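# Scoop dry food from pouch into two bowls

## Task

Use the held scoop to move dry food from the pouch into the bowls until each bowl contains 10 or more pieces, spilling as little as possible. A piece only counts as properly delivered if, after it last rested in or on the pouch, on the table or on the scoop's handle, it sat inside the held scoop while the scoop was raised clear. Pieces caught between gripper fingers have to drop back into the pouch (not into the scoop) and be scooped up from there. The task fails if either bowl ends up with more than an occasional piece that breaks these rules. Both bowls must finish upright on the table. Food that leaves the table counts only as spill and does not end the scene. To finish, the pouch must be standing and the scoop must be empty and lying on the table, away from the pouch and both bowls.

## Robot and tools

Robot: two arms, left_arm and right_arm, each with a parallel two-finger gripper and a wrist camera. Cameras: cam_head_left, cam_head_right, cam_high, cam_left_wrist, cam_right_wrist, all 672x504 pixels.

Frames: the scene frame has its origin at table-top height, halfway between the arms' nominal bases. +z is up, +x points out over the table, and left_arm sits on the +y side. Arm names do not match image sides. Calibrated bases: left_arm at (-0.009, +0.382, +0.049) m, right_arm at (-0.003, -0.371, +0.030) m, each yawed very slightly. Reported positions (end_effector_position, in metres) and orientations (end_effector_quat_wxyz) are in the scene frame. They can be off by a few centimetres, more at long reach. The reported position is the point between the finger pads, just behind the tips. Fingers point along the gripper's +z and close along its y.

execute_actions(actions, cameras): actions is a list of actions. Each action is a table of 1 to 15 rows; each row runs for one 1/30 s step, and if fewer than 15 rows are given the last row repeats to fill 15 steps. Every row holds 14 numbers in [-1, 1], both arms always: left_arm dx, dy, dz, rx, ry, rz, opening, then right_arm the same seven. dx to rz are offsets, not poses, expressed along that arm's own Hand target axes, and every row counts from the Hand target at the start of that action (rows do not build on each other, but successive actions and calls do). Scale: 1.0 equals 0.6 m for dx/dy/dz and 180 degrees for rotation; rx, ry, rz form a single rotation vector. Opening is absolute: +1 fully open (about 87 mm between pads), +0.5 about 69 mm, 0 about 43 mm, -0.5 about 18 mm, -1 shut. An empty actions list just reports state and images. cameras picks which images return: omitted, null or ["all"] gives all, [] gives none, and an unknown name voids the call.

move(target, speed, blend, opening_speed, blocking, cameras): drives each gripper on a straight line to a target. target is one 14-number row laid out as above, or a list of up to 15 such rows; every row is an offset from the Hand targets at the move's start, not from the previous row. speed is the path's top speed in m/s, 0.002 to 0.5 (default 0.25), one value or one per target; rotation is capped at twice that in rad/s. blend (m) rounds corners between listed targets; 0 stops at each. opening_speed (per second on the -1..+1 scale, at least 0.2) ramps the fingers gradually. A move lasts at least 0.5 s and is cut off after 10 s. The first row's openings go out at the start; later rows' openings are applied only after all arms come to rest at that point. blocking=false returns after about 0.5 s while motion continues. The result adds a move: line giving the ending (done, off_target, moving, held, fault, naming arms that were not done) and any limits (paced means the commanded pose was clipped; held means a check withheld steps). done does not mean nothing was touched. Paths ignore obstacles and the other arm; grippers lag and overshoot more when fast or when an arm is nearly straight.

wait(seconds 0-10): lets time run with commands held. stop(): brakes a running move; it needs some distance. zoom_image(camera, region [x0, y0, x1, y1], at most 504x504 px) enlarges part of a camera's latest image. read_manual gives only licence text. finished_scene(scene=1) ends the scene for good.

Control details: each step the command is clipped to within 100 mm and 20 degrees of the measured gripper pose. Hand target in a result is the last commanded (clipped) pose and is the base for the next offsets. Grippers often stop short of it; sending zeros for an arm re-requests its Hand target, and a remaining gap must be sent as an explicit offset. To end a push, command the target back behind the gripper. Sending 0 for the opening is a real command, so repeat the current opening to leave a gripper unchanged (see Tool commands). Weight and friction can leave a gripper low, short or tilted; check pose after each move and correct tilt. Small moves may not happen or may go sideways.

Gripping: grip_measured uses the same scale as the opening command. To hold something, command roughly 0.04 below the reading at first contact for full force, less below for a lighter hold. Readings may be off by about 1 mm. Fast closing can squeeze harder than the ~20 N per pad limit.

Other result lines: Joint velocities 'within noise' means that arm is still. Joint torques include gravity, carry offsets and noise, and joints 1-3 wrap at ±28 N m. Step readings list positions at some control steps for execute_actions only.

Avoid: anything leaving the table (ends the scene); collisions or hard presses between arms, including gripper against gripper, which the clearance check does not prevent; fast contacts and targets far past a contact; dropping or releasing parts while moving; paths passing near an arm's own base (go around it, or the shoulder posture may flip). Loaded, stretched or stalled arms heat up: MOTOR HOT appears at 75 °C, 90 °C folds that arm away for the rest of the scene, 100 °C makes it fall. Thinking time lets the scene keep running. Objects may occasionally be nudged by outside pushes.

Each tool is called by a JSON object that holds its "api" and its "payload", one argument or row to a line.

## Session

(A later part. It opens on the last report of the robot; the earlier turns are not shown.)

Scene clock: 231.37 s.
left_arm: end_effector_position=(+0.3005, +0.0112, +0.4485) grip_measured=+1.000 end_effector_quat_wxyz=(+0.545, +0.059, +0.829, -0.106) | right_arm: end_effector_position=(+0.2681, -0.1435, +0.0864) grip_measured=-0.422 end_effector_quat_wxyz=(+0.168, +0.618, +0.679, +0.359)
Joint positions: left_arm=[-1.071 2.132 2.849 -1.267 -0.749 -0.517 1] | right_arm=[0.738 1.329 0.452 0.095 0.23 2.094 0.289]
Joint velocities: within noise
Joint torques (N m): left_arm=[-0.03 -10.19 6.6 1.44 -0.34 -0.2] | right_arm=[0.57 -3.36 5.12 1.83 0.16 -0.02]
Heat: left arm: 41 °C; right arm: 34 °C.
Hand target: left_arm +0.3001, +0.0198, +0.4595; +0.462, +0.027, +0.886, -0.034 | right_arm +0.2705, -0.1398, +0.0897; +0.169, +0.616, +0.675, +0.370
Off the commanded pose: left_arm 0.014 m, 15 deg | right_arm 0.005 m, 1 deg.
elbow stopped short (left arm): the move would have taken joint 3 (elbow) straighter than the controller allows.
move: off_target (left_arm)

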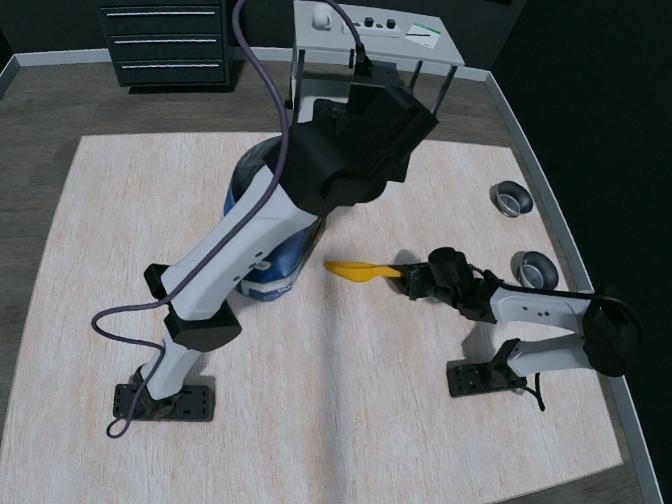

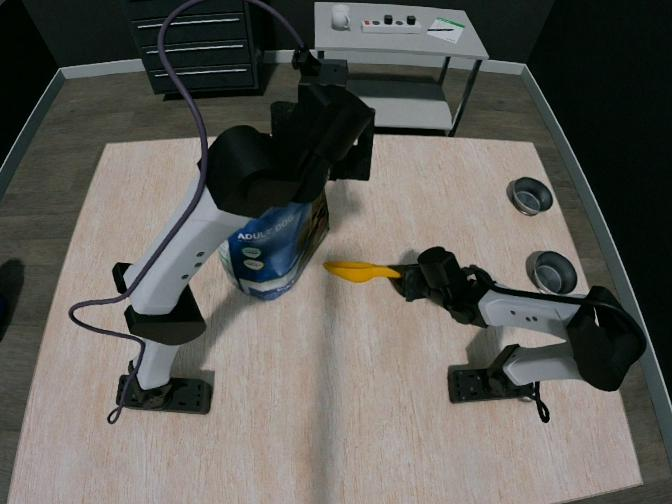

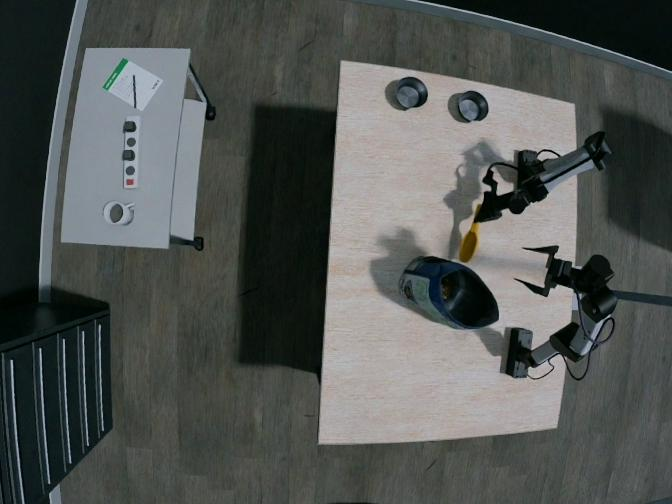

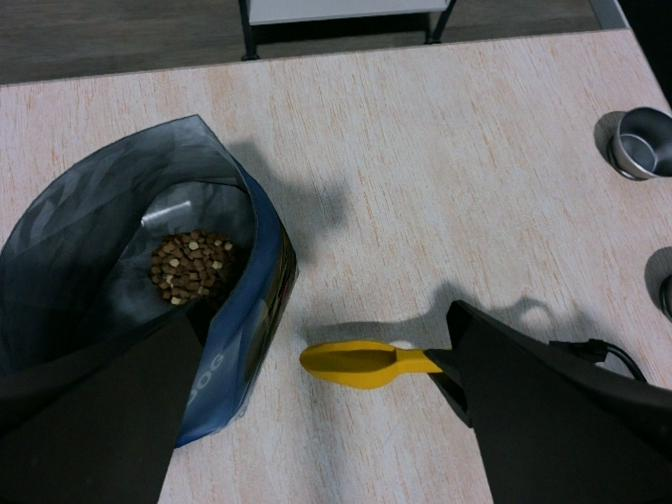

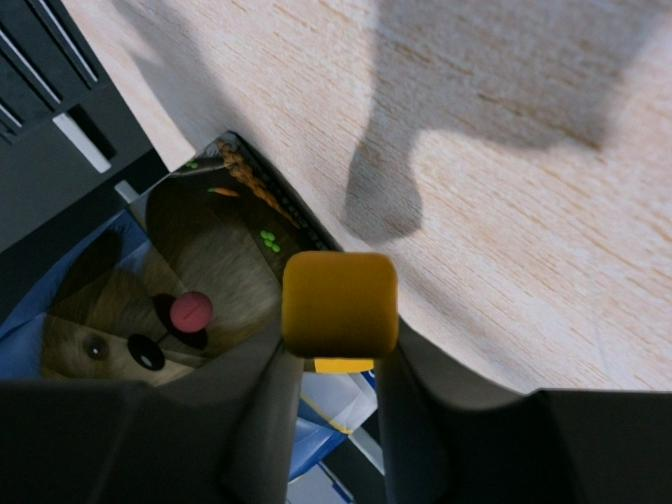

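{"api": "move", "payload": {
  "target": [0,0,0,0,0,0,1,-0.0114,-0.0354,0.0335,0,0,0,-1],
  "speed": 0.05,
  "cameras": ["cam_left_wrist","cam_head_left"]
}}

{"api": "zoom_image", "payload": {
  "camera": "cam_left_wrist",
  "region": [280, 300, 480, 430]
}}

{"api": "zoom_image", "payload": {
  "camera": "cam_head_left",
  "region": [300, 230, 450, 330]
}}

Scene clock: 238.97 s.
left_arm: end_effector_position=(+0.3004, +0.0114, +0.4482) grip_measured=+1.000 end_effector_quat_wxyz=(+0.545, +0.059, +0.830, -0.106) | right_arm: end_effector_position=(+0.2688, -0.1429, +0.0570) grip_measured=-0.422 end_effector_quat_wxyz=(+0.168, +0.618, +0.679, +0.360)
Joint positions: left_arm=[-1.071 2.132 2.849 -1.269 -0.75 -0.518 1] | right_arm=[0.738 1.454 0.388 0.286 0.23 2.094 0.289]
Joint velocities: within noise
Joint torques (N m): left_arm=[-0.03 -10.17 6.6 1.44 -0.35 -0.17] | right_arm=[0.59 -3.77 4.25 1.81 0.16 -0.05]
Heat: left arm: 42 °C; right arm: 33 °C.
Hand target: left_arm +0.3001, +0.0198, +0.4595; +0.462, +0.027, +0.886, -0.034 | right_arm +0.2704, -0.1399, +0.0596; +0.169, +0.616, +0.675, +0.370
Off the commanded pose: left_arm 0.014 m, 15 deg | right_arm 0.004 m, 1 deg.
elbow stopped short (left arm): the move would have taken joint 3 (elbow) straighter than the controller allows.
move: off_target (left_arm)
Images, in order (width x height): cam_head_left 672x504, cam_left_wrist 672x504.

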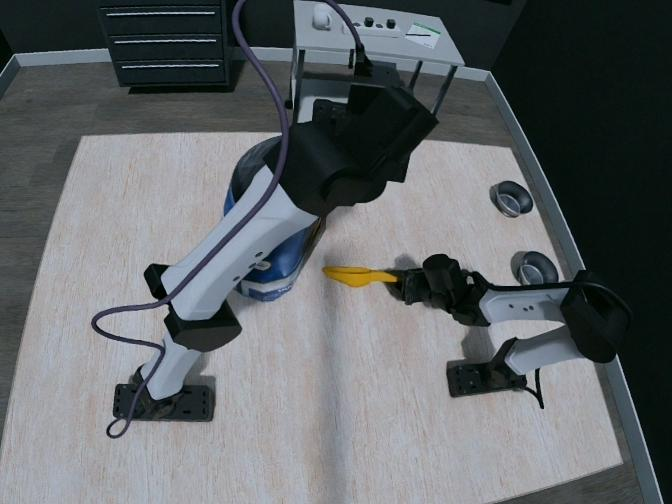

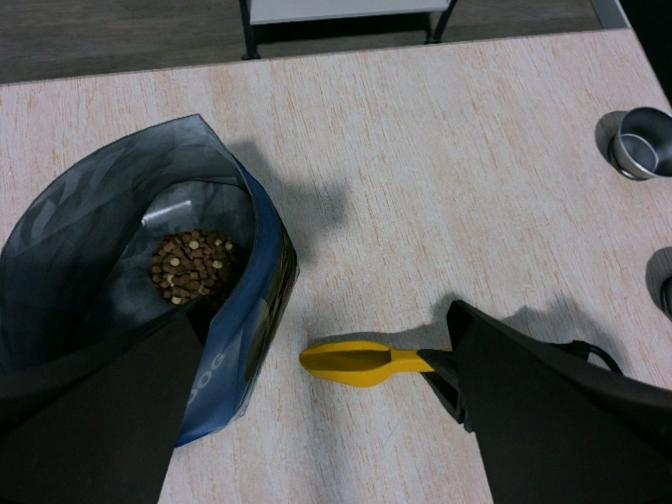

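Scaled by 2.520.

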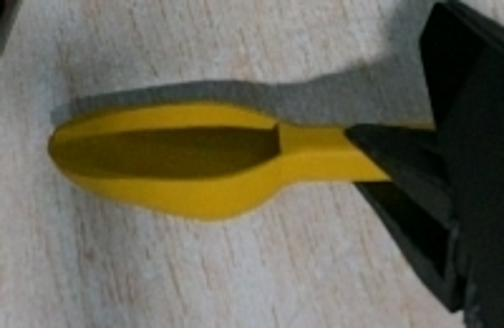

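Scaled by 3.360.

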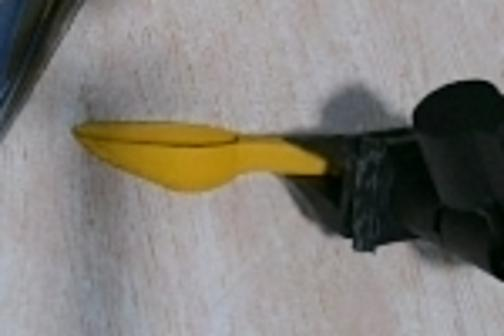

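{"api": "move", "payload": {
  "target": [0,0,0,0,0,0,1,-0.0057,-0.0177,0.0168,0,0,0,-1],
  "speed": 0.03,
  "cameras": ["cam_left_wrist"]
}}

{"api": "zoom_image", "payload": {
  "camera": "cam_left_wrist",
  "region": [280, 300, 480, 430]
}}

Scene clock: 242.87 s.
left_arm: end_effector_position=(+0.3004, +0.0115, +0.4482) grip_measured=+1.000 end_effector_quat_wxyz=(+0.545, +0.059, +0.830, -0.106) | right_arm: end_effector_position=(+0.2738, -0.1385, +0.0506) grip_measured=-0.422 end_effector_quat_wxyz=(+0.170, +0.615, +0.671, +0.377)
Joint positions: left_arm=[-1.071 2.132 2.849 -1.27 -0.75 -0.519 1] | right_arm=[0.738 1.527 0.365 0.418 0.23 2.096 0.289]
Joint velocities: within noise
Joint torques (N m): left_arm=[-0.03 -10.18 6.6 1.44 -0.35 -0.16] | right_arm=[0.47 -3.55 3.58 1.59 0.16 -0.05]
Heat: left arm: 42 °C; right arm: 33 °C.
Hand target: left_arm +0.3001, +0.0198, +0.4595; +0.462, +0.027, +0.886, -0.034 | right_arm +0.2705, -0.1398, +0.0445; +0.169, +0.616, +0.675, +0.370
Off the commanded pose: left_arm 0.014 m, 15 deg | right_arm 0.007 m, 1 deg.
elbow stopped short (left arm): the move would have taken joint 3 (elbow) straighter than the controller allows.
move: off_target (left_arm)
Images, in order (width x height): cam_left_wrist 672x504.

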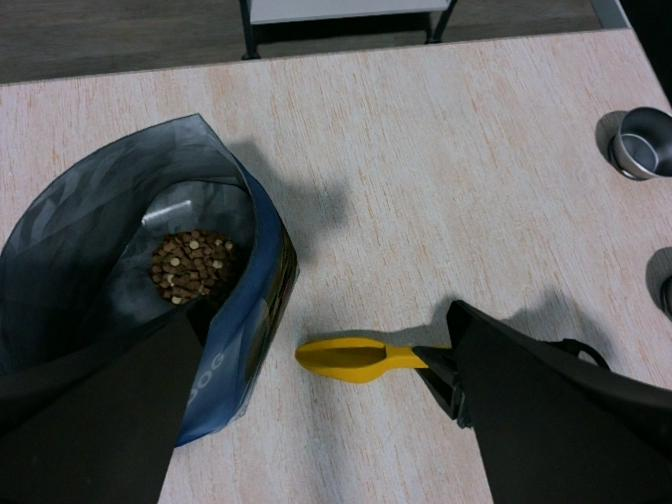

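Scaled by 2.520.

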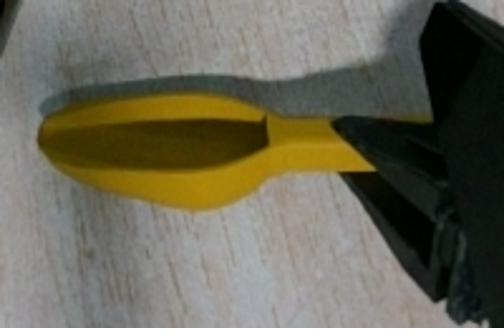

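{"api": "move", "payload": {
  "target": [0,0,0,0,0,0,1,0,0,0,0,0,0,-0.3],
  "opening_speed": 0.3,
  "cameras": ["cam_left_wrist","cam_head_left"]
}}

{"api": "zoom_image", "payload": {
  "camera": "cam_left_wrist",
  "region": [280, 300, 480, 430]
}}

{"api": "zoom_image", "payload": {
  "camera": "cam_head_left",
  "region": [300, 230, 450, 330]
}}

Scene clock: 257.63 s.
left_arm: end_effector_position=(+0.3003, +0.0115, +0.4481) grip_measured=+1.000 end_effector_quat_wxyz=(+0.545, +0.059, +0.830, -0.106) | right_arm: end_effector_position=(+0.2735, -0.1389, +0.0490) grip_measured=-0.300 end_effector_quat_wxyz=(+0.169, +0.616, +0.672, +0.374)
Joint positions: left_arm=[-1.071 2.132 2.849 -1.27 -0.75 -0.519 1] | right_arm=[0.738 1.531 0.365 0.418 0.23 2.096 0.35]
Joint velocities: within noise
Joint torques (N m): left_arm=[-0.05 -10.19 6.61 1.44 -0.35 -0.17] | right_arm=[0.53 -3.89 3.49 1.62 0.15 -0.06]
Heat: left arm: 43 °C; right arm: 32 °C.
Hand target: left_arm +0.3001, +0.0198, +0.4594; +0.462, +0.027, +0.886, -0.034 | right_arm +0.2705, -0.1398, +0.0446; +0.169, +0.616, +0.675, +0.370
Off the commanded pose: left_arm 0.014 m, 15 deg | right_arm 0.005 m, 1 deg.
elbow stopped short (left arm): the move would have taken joint 3 (elbow) straighter than the controller allows.
move: off_target (left_arm)
Images, in order (width x height): cam_head_left 672x504, cam_left_wrist 672x504.

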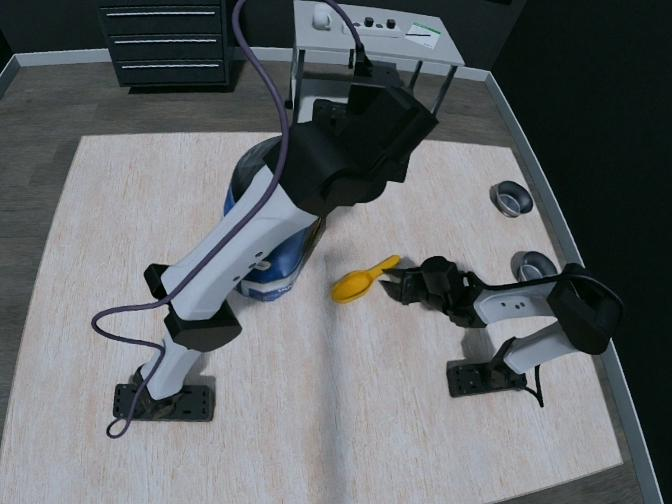

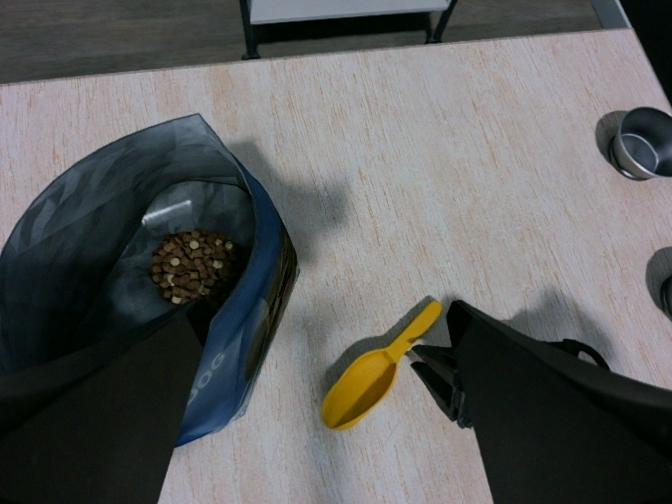

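Scaled by 2.520.

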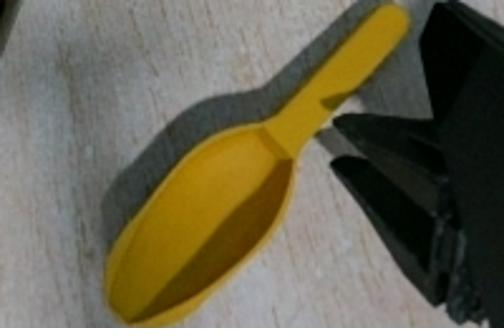

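Scaled by 3.360.

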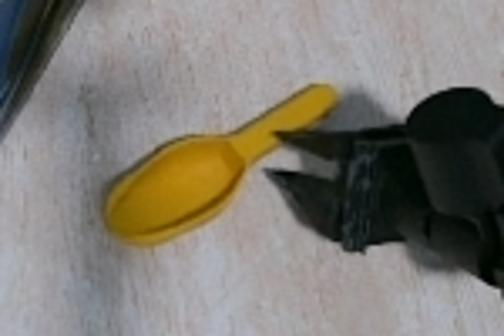

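{"api": "move", "payload": {
  "target": [
    [0,0,0,0,0,0,1,0,0,-0.1,0,0,0,-0.3],
    [0,0,0,0,0,0,1,0.06,0.18,-0.3,0,0,0,-0.3]
  ],
  "speed": 0.12
}}

{"api": "zoom_image", "payload": {
  "camera": "cam_left_wrist",
  "region": [280, 260, 480, 450]
}}

{"api": "zoom_image", "payload": {
  "camera": "cam_head_left",
  "region": [300, 230, 450, 330]
}}

Scene clock: 267.27 s.
left_arm: end_effector_position=(+0.3004, +0.0116, +0.4481) grip_measured=+1.000 end_effector_quat_wxyz=(+0.545, +0.059, +0.830, -0.106) | right_arm: end_effector_position=(+0.2134, -0.1635, +0.2365) grip_measured=-0.300 end_effector_quat_wxyz=(+0.158, +0.595, +0.700, +0.362)
Joint positions: left_arm=[-1.071 2.132 2.849 -1.27 -0.75 -0.519 1] | right_arm=[0.813 0.914 0.867 -0.74 0.24 2.097 0.35]
Joint velocities: within noise
Joint torques (N m): left_arm=[-0.05 -10.19 6.6 1.44 -0.35 -0.17] | right_arm=[0.39 -1.39 8.53 1.52 0.27 0.02]
Heat: left arm: 44 °C; right arm: 32 °C.
Hand target: left_arm +0.3001, +0.0199, +0.4595; +0.462, +0.027, +0.886, -0.034 | right_arm +0.2173, -0.1614, +0.2496; +0.169, +0.616, +0.675, +0.370
Off the commanded pose: left_arm 0.014 m, 15 deg | right_arm 0.014 m, 4 deg.
elbow stopped short (left arm): the move would have taken joint 3 (elbow) straighter than the controller allows.
joint sent to its limit (right arm) — joint 6 (wrist roll), upper limit. The joint targets are off in orientation, not in position.
move: off_target (left_arm, right_arm)

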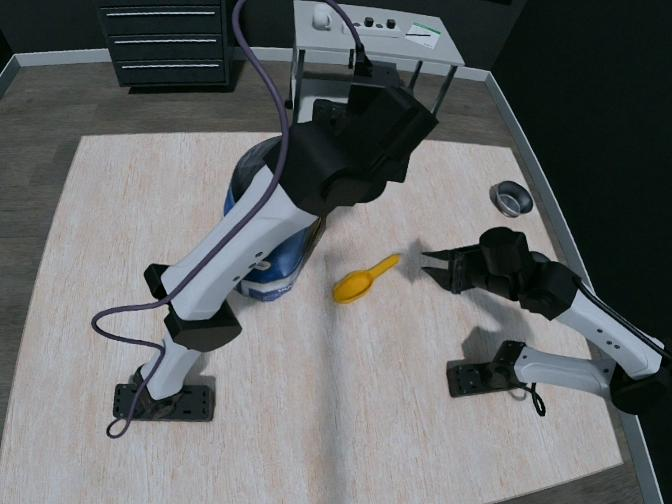

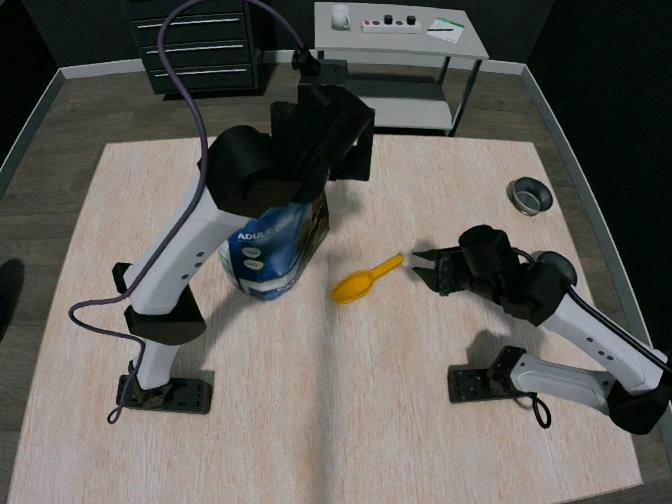

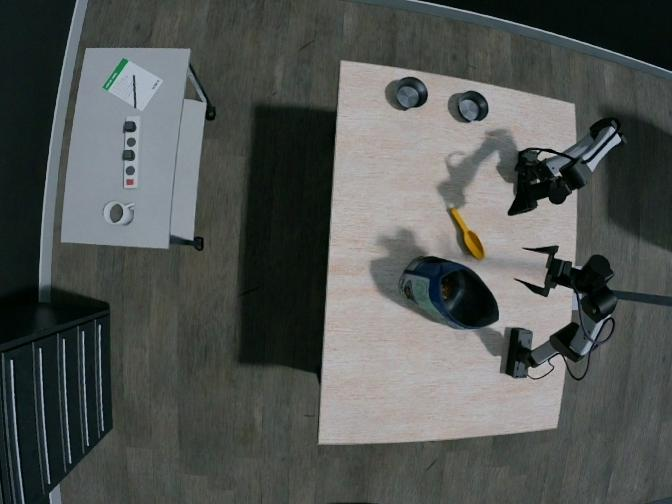

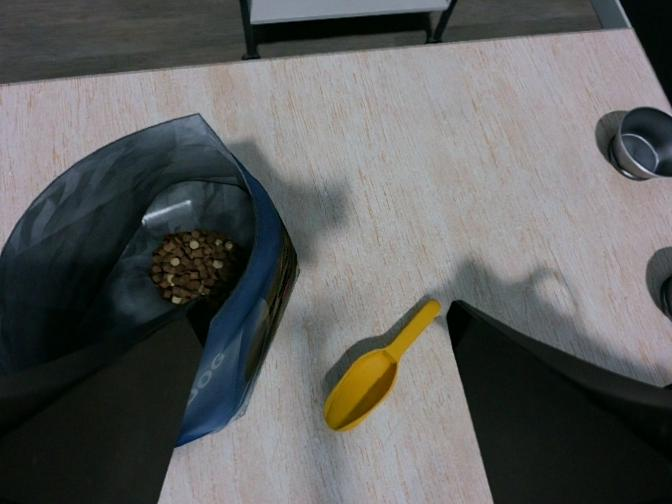

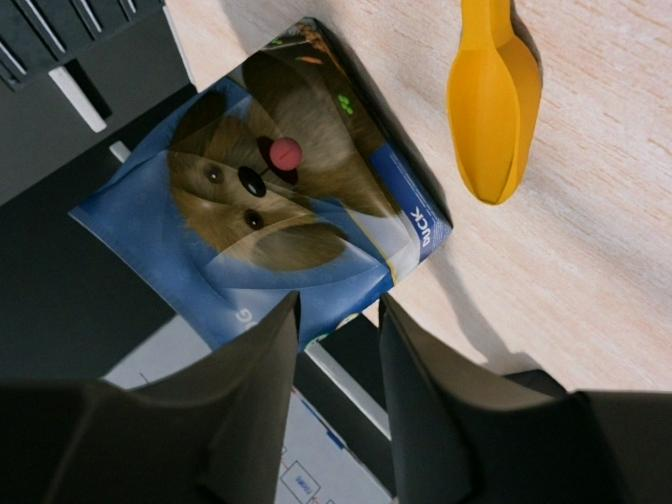

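Scaled by 2.520.

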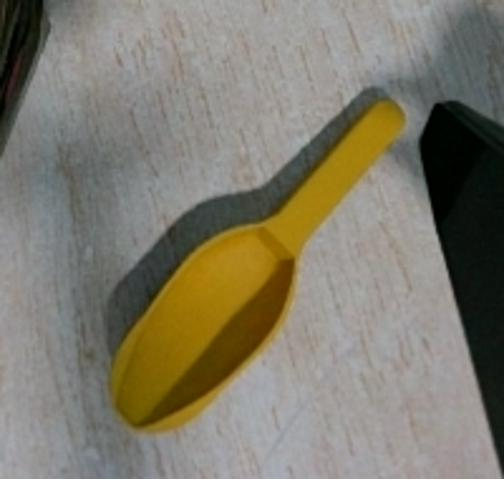

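Scaled by 3.360.

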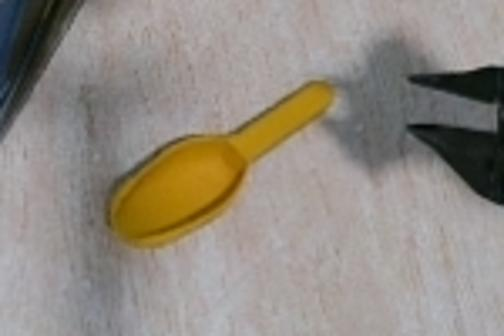

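{"api": "move", "payload": {
  "target": [
    [0.051,0.209,-0.0865,0,0,0,1,0,0,0,0,0,0,0.2],
    [0.051,0.209,-0.0865,0,0,0,1,-0.0273,-0.0308,0.2312,0.270,-0.0068,-0.1715,0.2]
  ],
  "speed": 0.2
}}

Scene clock: 284.03 s.
left_arm: end_effector_position=(+0.2536, +0.1466, +0.4604) grip_measured=+1.000 end_effector_quat_wxyz=(+0.489, +0.033, +0.871, -0.046) | right_arm: end_effector_position=(+0.2964, -0.1367, +0.1352) grip_measured=+0.200 end_effector_quat_wxyz=(-0.006, +0.442, +0.897, -0.005)
Joint positions: left_arm=[-0.988 1.764 2.551 -1.546 -0.719 -0.616 1] | right_arm=[0.579 2.014 1.784 -1.355 -0.004 1.47 0.6]
Joint velocities: within noise
Joint torques (N m): left_arm=[0.03 -6.67 3.67 1.29 -0.04 -0.18] | right_arm=[-0.23 -8.64 7.72 0.19 0.11 -0.14]
Heat: left arm: 43 °C; right arm: 32 °C.
Hand target: left_arm +0.2502, +0.1496, +0.4596; +0.462, +0.027, +0.886, -0.034 | right_arm +0.3019, -0.1361, +0.1400; +0.000, +0.438, +0.899, +0.000
Off the commanded pose: left_arm 0.005 m, 4 deg | right_arm 0.007 m, 1 deg.
joint sent to its limit (left arm) — joint 4 (wrist pitch), lower limit. The joint targets are off in orientation, not in position.
move: off_target (left_arm)

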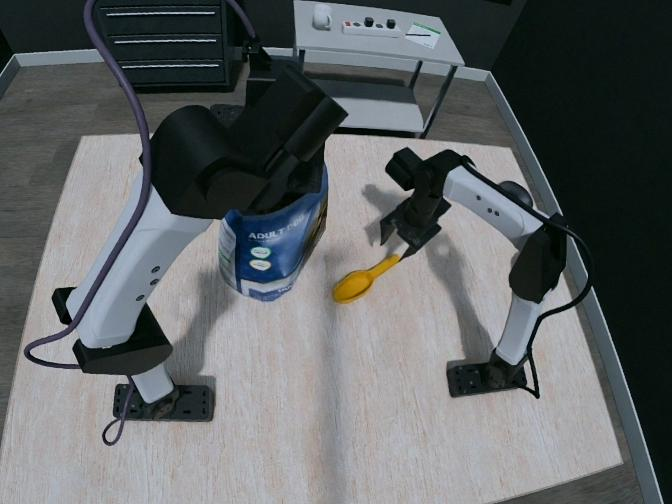

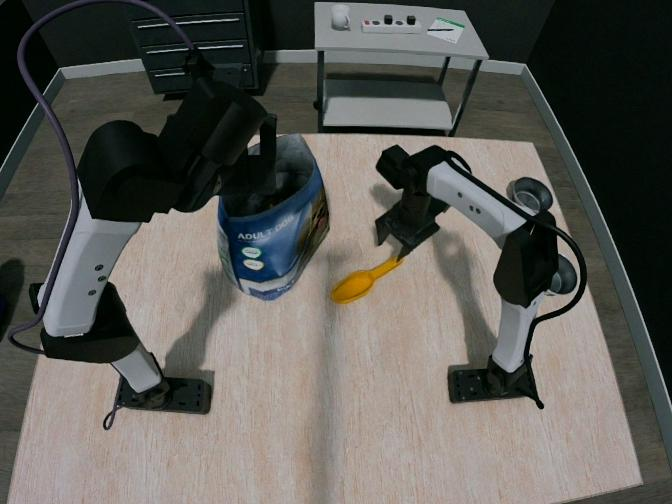

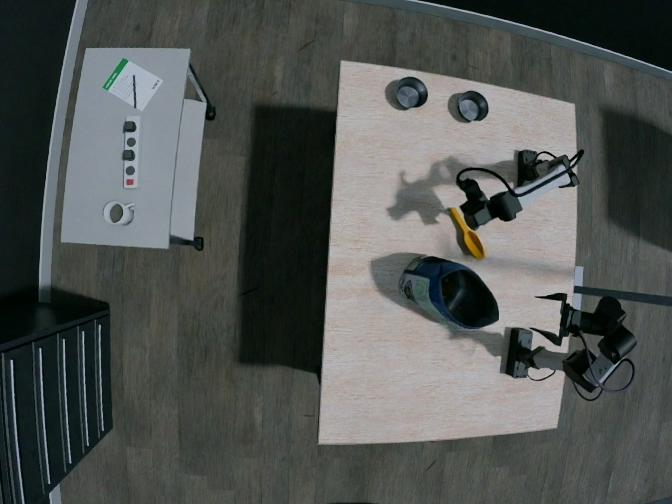

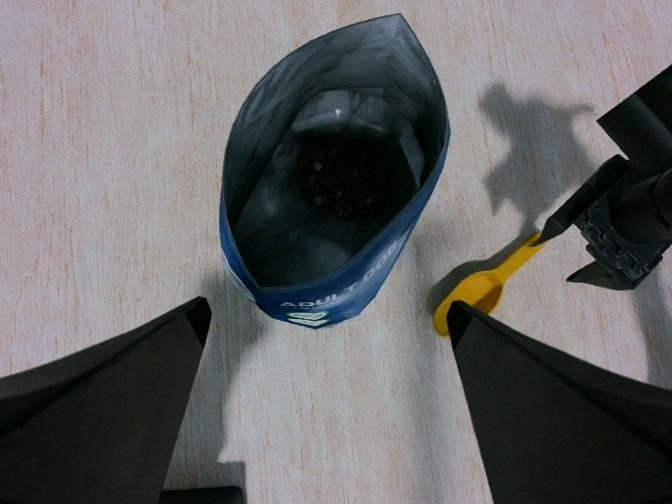

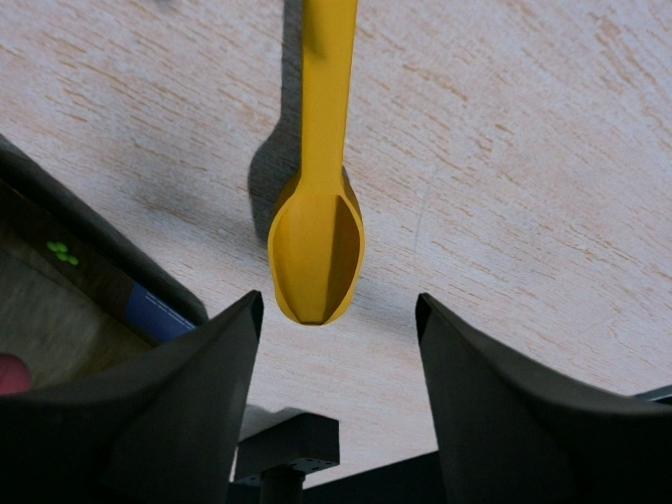

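{"api": "move", "payload": {
  "target": [0,0,0,0,0,0,1,-0.0098,0.0115,0.19,0,0,0,0.2],
  "speed": 0.12,
  "cameras": ["cam_right_wrist","cam_left_wrist"]
}}

Scene clock: 299.13 s.
left_arm: end_effector_position=(+0.2536, +0.1467, +0.4603) grip_measured=+1.000 end_effector_quat_wxyz=(+0.489, +0.033, +0.871, -0.046) | right_arm: end_effector_position=(+0.3087, -0.1347, +0.0287) grip_measured=+0.200 end_effector_quat_wxyz=(-0.003, +0.441, +0.897, -0.001)
Joint positions: left_arm=[-0.988 1.764 2.551 -1.547 -0.719 -0.616 1] | right_arm=[0.567 2.125 1.52 -0.97 -0.004 1.456 0.6]
Joint velocities: within noise
Joint torques (N m): left_arm=[0.03 -6.67 3.67 1.29 -0.05 -0.18] | right_arm=[-0.29 -9.35 4.53 0.4 0.12 -0.17]
Heat: left arm: 40 °C; right arm: 32 °C.
Hand target: left_arm +0.2502, +0.1497, +0.4596; +0.462, +0.027, +0.886, -0.034 | right_arm +0.3110, -0.1364, +0.0259; +0.000, +0.438, +0.899, +0.000
Off the commanded pose: left_arm 0.005 m, 4 deg | right_arm 0.004 m, 1 deg.
joint sent to its limit (left arm) — joint 4 (wrist pitch), lower limit. The joint targets are off in orientation, not in position.
move: off_target (left_arm)
Images, in order (width x height): cam_left_wrist 672x504, cam_right_wrist 672x504.

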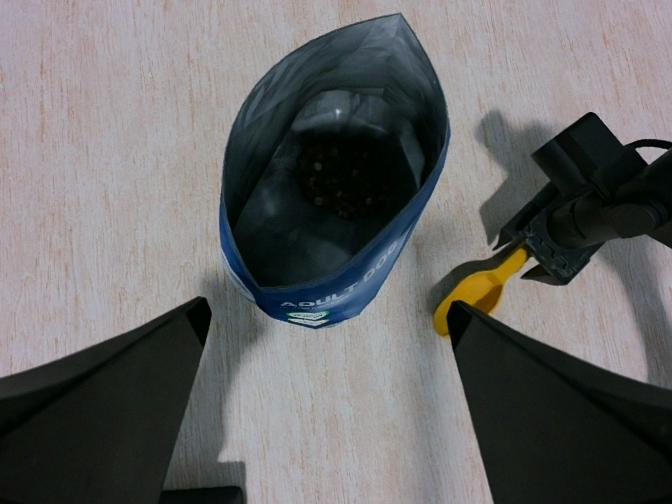

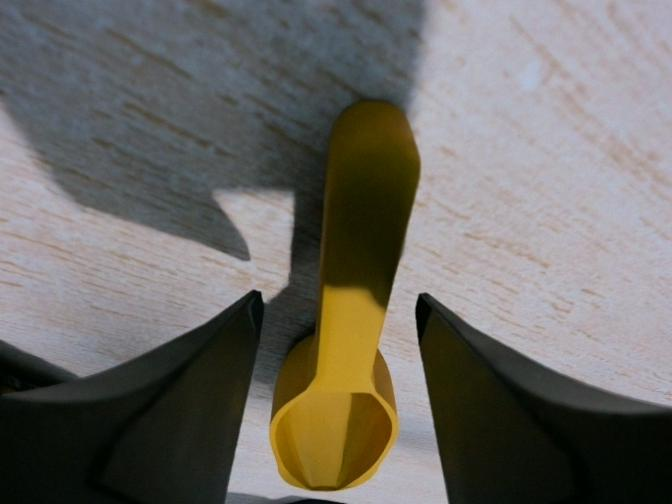

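{"api": "move", "payload": {
  "target": [0,0,0,0,0,0,1,0,-0.006,0.002,0,0,0,-1],
  "opening_speed": 1,
  "cameras": ["cam_right_wrist"]
}}

Scene clock: 302.77 s.
left_arm: end_effector_position=(+0.2535, +0.1467, +0.4603) grip_measured=+1.000 end_effector_quat_wxyz=(+0.488, +0.033, +0.871, -0.046) | right_arm: end_effector_position=(+0.3054, -0.1367, +0.0241) grip_measured=-0.423 end_effector_quat_wxyz=(-0.005, +0.440, +0.898, -0.004)
Joint positions: left_arm=[-0.988 1.764 2.551 -1.547 -0.718 -0.616 1] | right_arm=[0.567 2.125 1.501 -0.958 -0.004 1.454 0.289]
Joint velocities: within noise
Joint torques (N m): left_arm=[0.02 -6.64 3.67 1.28 -0.04 -0.18] | right_arm=[-0.43 -10.19 4.29 0.39 0.11 -0.13]
Heat: left arm: 39 °C; right arm: 32 °C.
Hand target: left_arm +0.2502, +0.1496, +0.4596; +0.462, +0.027, +0.886, -0.034 | right_arm +0.3081, -0.1387, +0.0247; +0.000, +0.438, +0.899, +0.000
Off the commanded pose: left_arm 0.005 m, 4 deg | right_arm 0.003 m, 1 deg.
joint sent to its limit (left arm) — joint 4 (wrist pitch), lower limit. The joint targets are off in orientation, not in position.
move: off_target (left_arm)
Images, in order (width x height): cam_right_wrist 672x504.

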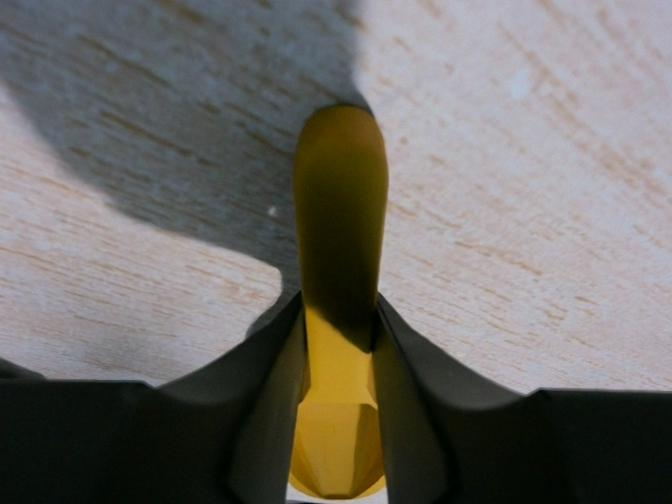

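{"api": "move", "payload": {
  "target": [
    [0,0,0,0,0,0,1,0,0,0,0,0,0,0.2],
    [0,0,0,0,0,0,1,0,0,-0.18,0,0,0,0.2],
    [0,0,0,0,0,0,1,0.012,0,-0.18,0,0,-0.5,0.2],
    [0,0,0,0,0,0,1,0.025,0,-0.18,0,0,-1,0.2]
  ],
  "speed": [0.2,0.15,0.4,0.4]
}}

Scene clock: 344.60 s.
left_arm: end_effector_position=(+0.2535, +0.1467, +0.4603) grip_measured=+1.000 end_effector_quat_wxyz=(+0.488, +0.033, +0.871, -0.046) | right_arm: end_effector_position=(+0.2969, -0.1289, +0.1167) grip_measured=+0.200 end_effector_quat_wxyz=(+0.025, +0.895, -0.445, -0.010)
Joint positions: left_arm=[-0.988 1.764 2.551 -1.547 -0.718 -0.616 1] | right_arm=[0.811 2.086 1.816 -1.354 -0.004 -1.433 0.6]
Joint velocities: within noise
Joint torques (N m): left_arm=[0.02 -6.67 3.69 1.29 -0.05 -0.18] | right_arm=[0.32 -13.87 4.49 0.31 -0.01 -0.16]
Heat: left arm: 37 °C; right arm: 36 °C.
Hand target: left_arm +0.2502, +0.1496, +0.4596; +0.462, +0.027, +0.886, -0.034 | right_arm +0.2990, -0.1268, +0.1328; +0.000, +0.899, -0.438, +0.000
Off the commanded pose: left_arm 0.005 m, 4 deg | right_arm 0.016 m, 3 deg.
joint sent to its limit (left arm) — joint 4 (wrist pitch), lower limit. The joint targets are off in orientation, not in position.
move: off_target (left_arm, right_arm)

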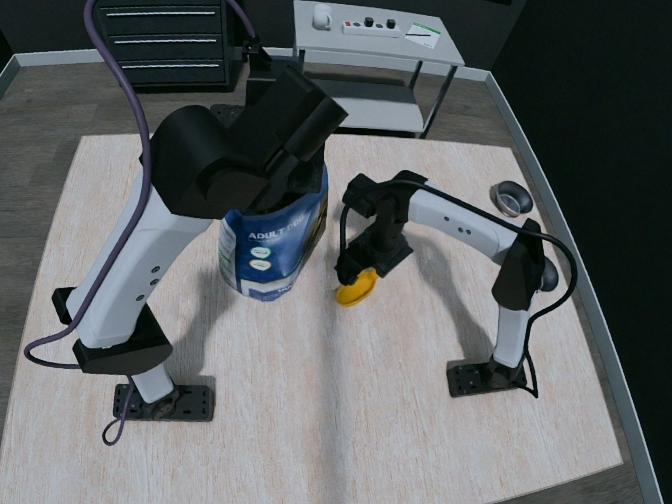

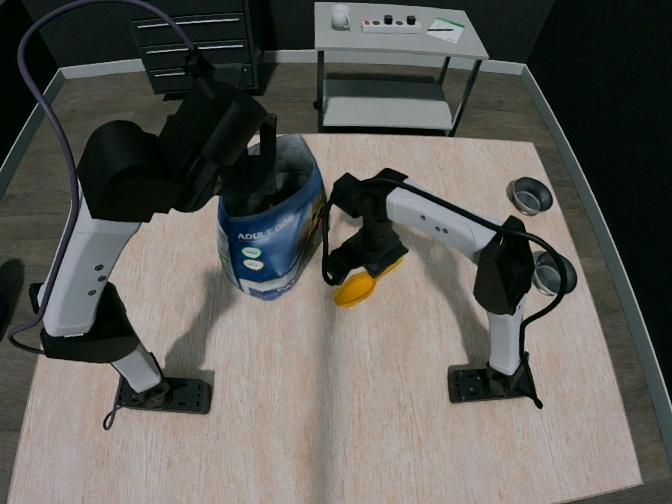

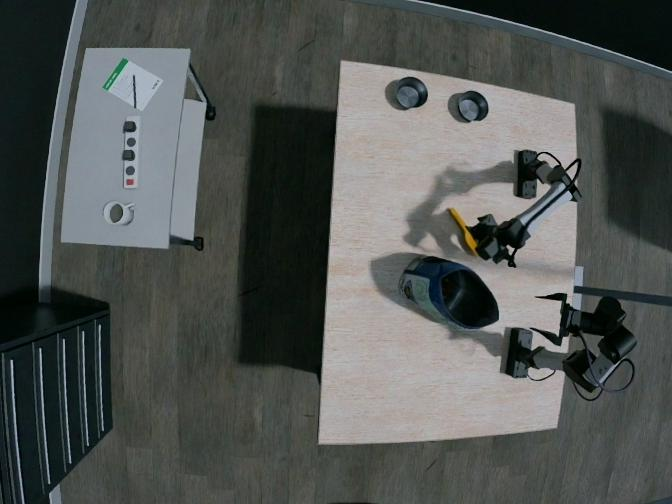

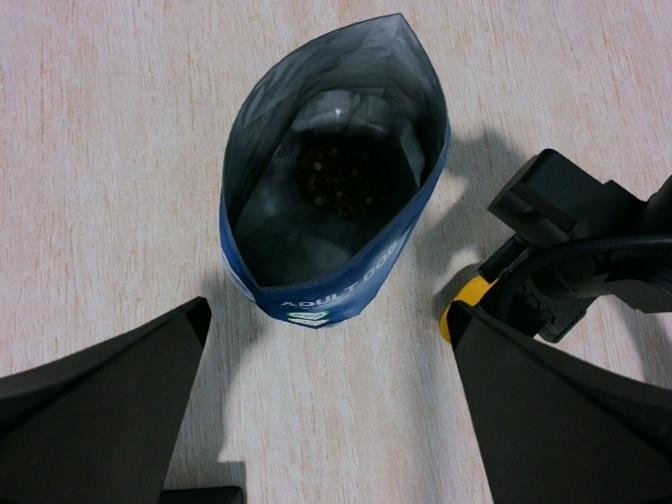

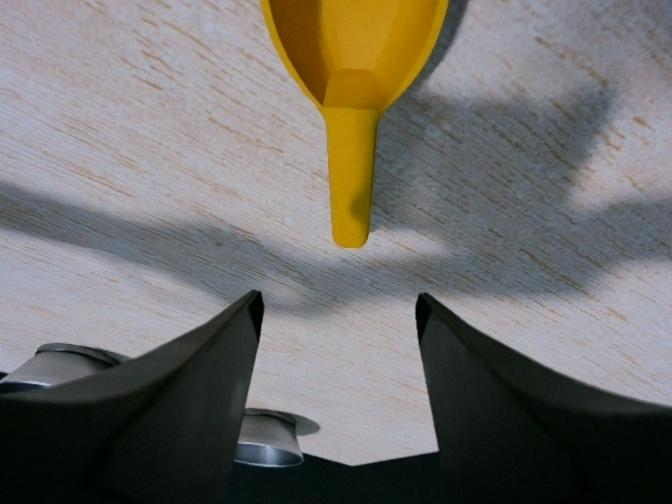

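{"api": "move", "payload": {
  "target": [0,0,0,0,0,0,1,-0.005,-0.0083,0.16,0,0,0,0.2],
  "speed": 0.12,
  "cameras": ["cam_right_wrist"]
}}

Scene clock: 350.00 s.
left_arm: end_effector_position=(+0.2535, +0.1467, +0.4602) grip_measured=+1.000 end_effector_quat_wxyz=(+0.488, +0.033, +0.871, -0.046) | right_arm: end_effector_position=(+0.3004, -0.1237, +0.0391) grip_measured=+0.200 end_effector_quat_wxyz=(+0.002, +0.896, -0.443, -0.003)
Joint positions: left_arm=[-0.988 1.764 2.551 -1.547 -0.718 -0.616 1] | right_arm=[0.814 2.117 1.552 -1.011 -0.004 -1.434 0.6]
Joint velocities: within noise
Joint torques (N m): left_arm=[0.02 -6.65 3.67 1.28 -0.05 -0.18] | right_arm=[0.53 -9.35 4.66 0.43 0.01 -0.09]
Heat: left arm: 37 °C; right arm: 36 °C.
Hand target: left_arm +0.2502, +0.1497, +0.4596; +0.462, +0.027, +0.886, -0.034 | right_arm +0.3010, -0.1214, +0.0367; +0.000, +0.899, -0.438, +0.000
Off the commanded pose: left_arm 0.004 m, 4 deg | right_arm 0.003 m, 1 deg.
joint sent to its limit (left arm) — joint 4 (wrist pitch), lower limit. The joint targets are off in orientation, not in position.
move: off_target (left_arm)
Images, in order (width x height): cam_right_wrist 672x504.

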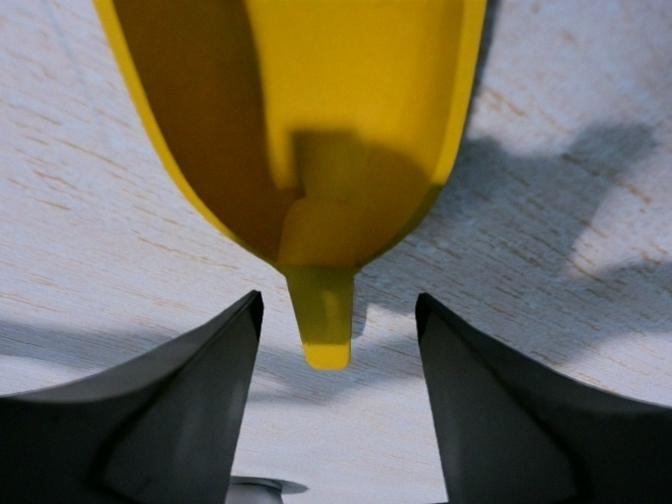

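{"api": "move", "payload": {
  "target": [0,0,0,0,0,0,1,0.002,0.009,0.018,0,0,0,0.2],
  "speed": 0.08,
  "cameras": ["cam_right_wrist"]
}}

{"api": "move", "payload": {
  "target": [0,0,0,0,0,0,1,0,0,0,0,0,0,-1],
  "opening_speed": 1,
  "cameras": ["cam_right_wrist"]
}}

Scene clock: 354.87 s.
left_arm: end_effector_position=(+0.2535, +0.1467, +0.4602) grip_measured=+1.000 end_effector_quat_wxyz=(+0.488, +0.033, +0.871, -0.046) | right_arm: end_effector_position=(+0.2969, -0.1273, +0.0270) grip_measured=+0.200 end_effector_quat_wxyz=(+0.003, +0.896, -0.443, -0.003)
Joint positions: left_arm=[-0.988 1.764 2.551 -1.547 -0.718 -0.616 1] | right_arm=[0.814 2.117 1.501 -0.962 -0.004 -1.434 0.6]
Joint velocities: within noise
Joint torques (N m): left_arm=[0.02 -6.67 3.69 1.29 -0.05 -0.19] | right_arm=[0.44 -9.78 4.29 0.4 -0.01 -0.14]
Heat: left arm: 37 °C; right arm: 37 °C.
Hand target: left_arm +0.2502, +0.1497, +0.4596; +0.462, +0.027, +0.886, -0.034 | right_arm +0.2974, -0.1257, +0.0259; +0.000, +0.899, -0.438, +0.000
Off the commanded pose: left_arm 0.004 m, 4 deg | right_arm 0.002 m, 1 deg.
joint sent to its limit (left arm) — joint 4 (wrist pitch), lower limit. The joint targets are off in orientation, not in position.
move: off_target (left_arm)
Images, in order (width x height): cam_right_wrist 672x504.

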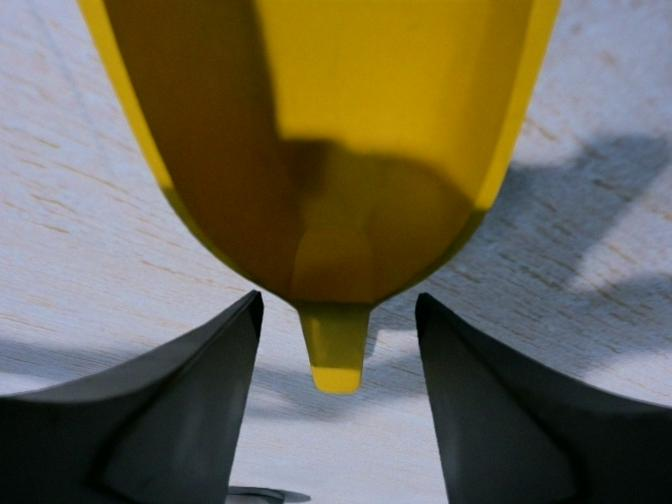

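Scene clock: 356.27 s.
left_arm: end_effector_position=(+0.2535, +0.1467, +0.4602) grip_measured=+1.000 end_effector_quat_wxyz=(+0.488, +0.033, +0.871, -0.046) | right_arm: end_effector_position=(+0.2971, -0.1270, +0.0270) grip_measured=-0.423 end_effector_quat_wxyz=(+0.002, +0.897, -0.443, -0.003)
Joint positions: left_arm=[-0.988 1.764 2.551 -1.547 -0.718 -0.616 1] | right_arm=[0.814 2.117 1.501 -0.961 -0.004 -1.435 0.289]
Joint velocities: within noise
Joint torques (N m): left_arm=[0.02 -6.67 3.69 1.29 -0.05 -0.18] | right_arm=[0.36 -9.81 4.33 0.4 -0.03 -0.11]
Heat: left arm: 37 °C; right arm: 37 °C.
Hand target: left_arm +0.2502, +0.1497, +0.4596; +0.462, +0.027, +0.886, -0.034 | right_arm +0.2974, -0.1257, +0.0259; +0.000, +0.899, -0.438, +0.000
Off the commanded pose: left_arm 0.004 m, 4 deg | right_arm 0.002 m, 1 deg.
joint sent to its limit (left arm) — joint 4 (wrist pitch), lower limit. The joint targets are off in orientation, not in position.
move: off_target (left_arm)
Images, in order (width x height): cam_right_wrist 672x504.

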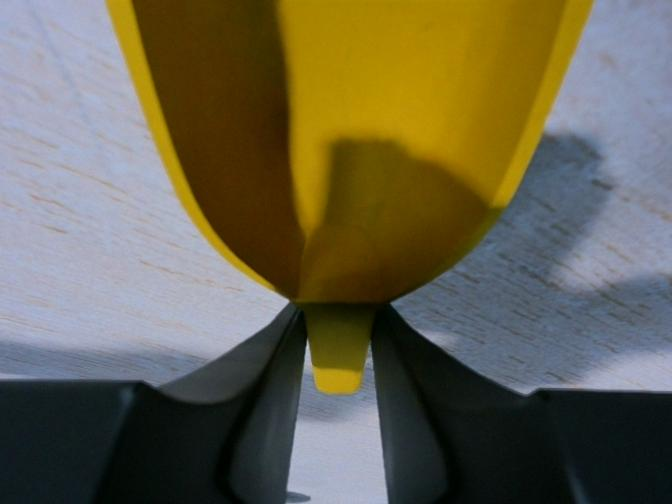

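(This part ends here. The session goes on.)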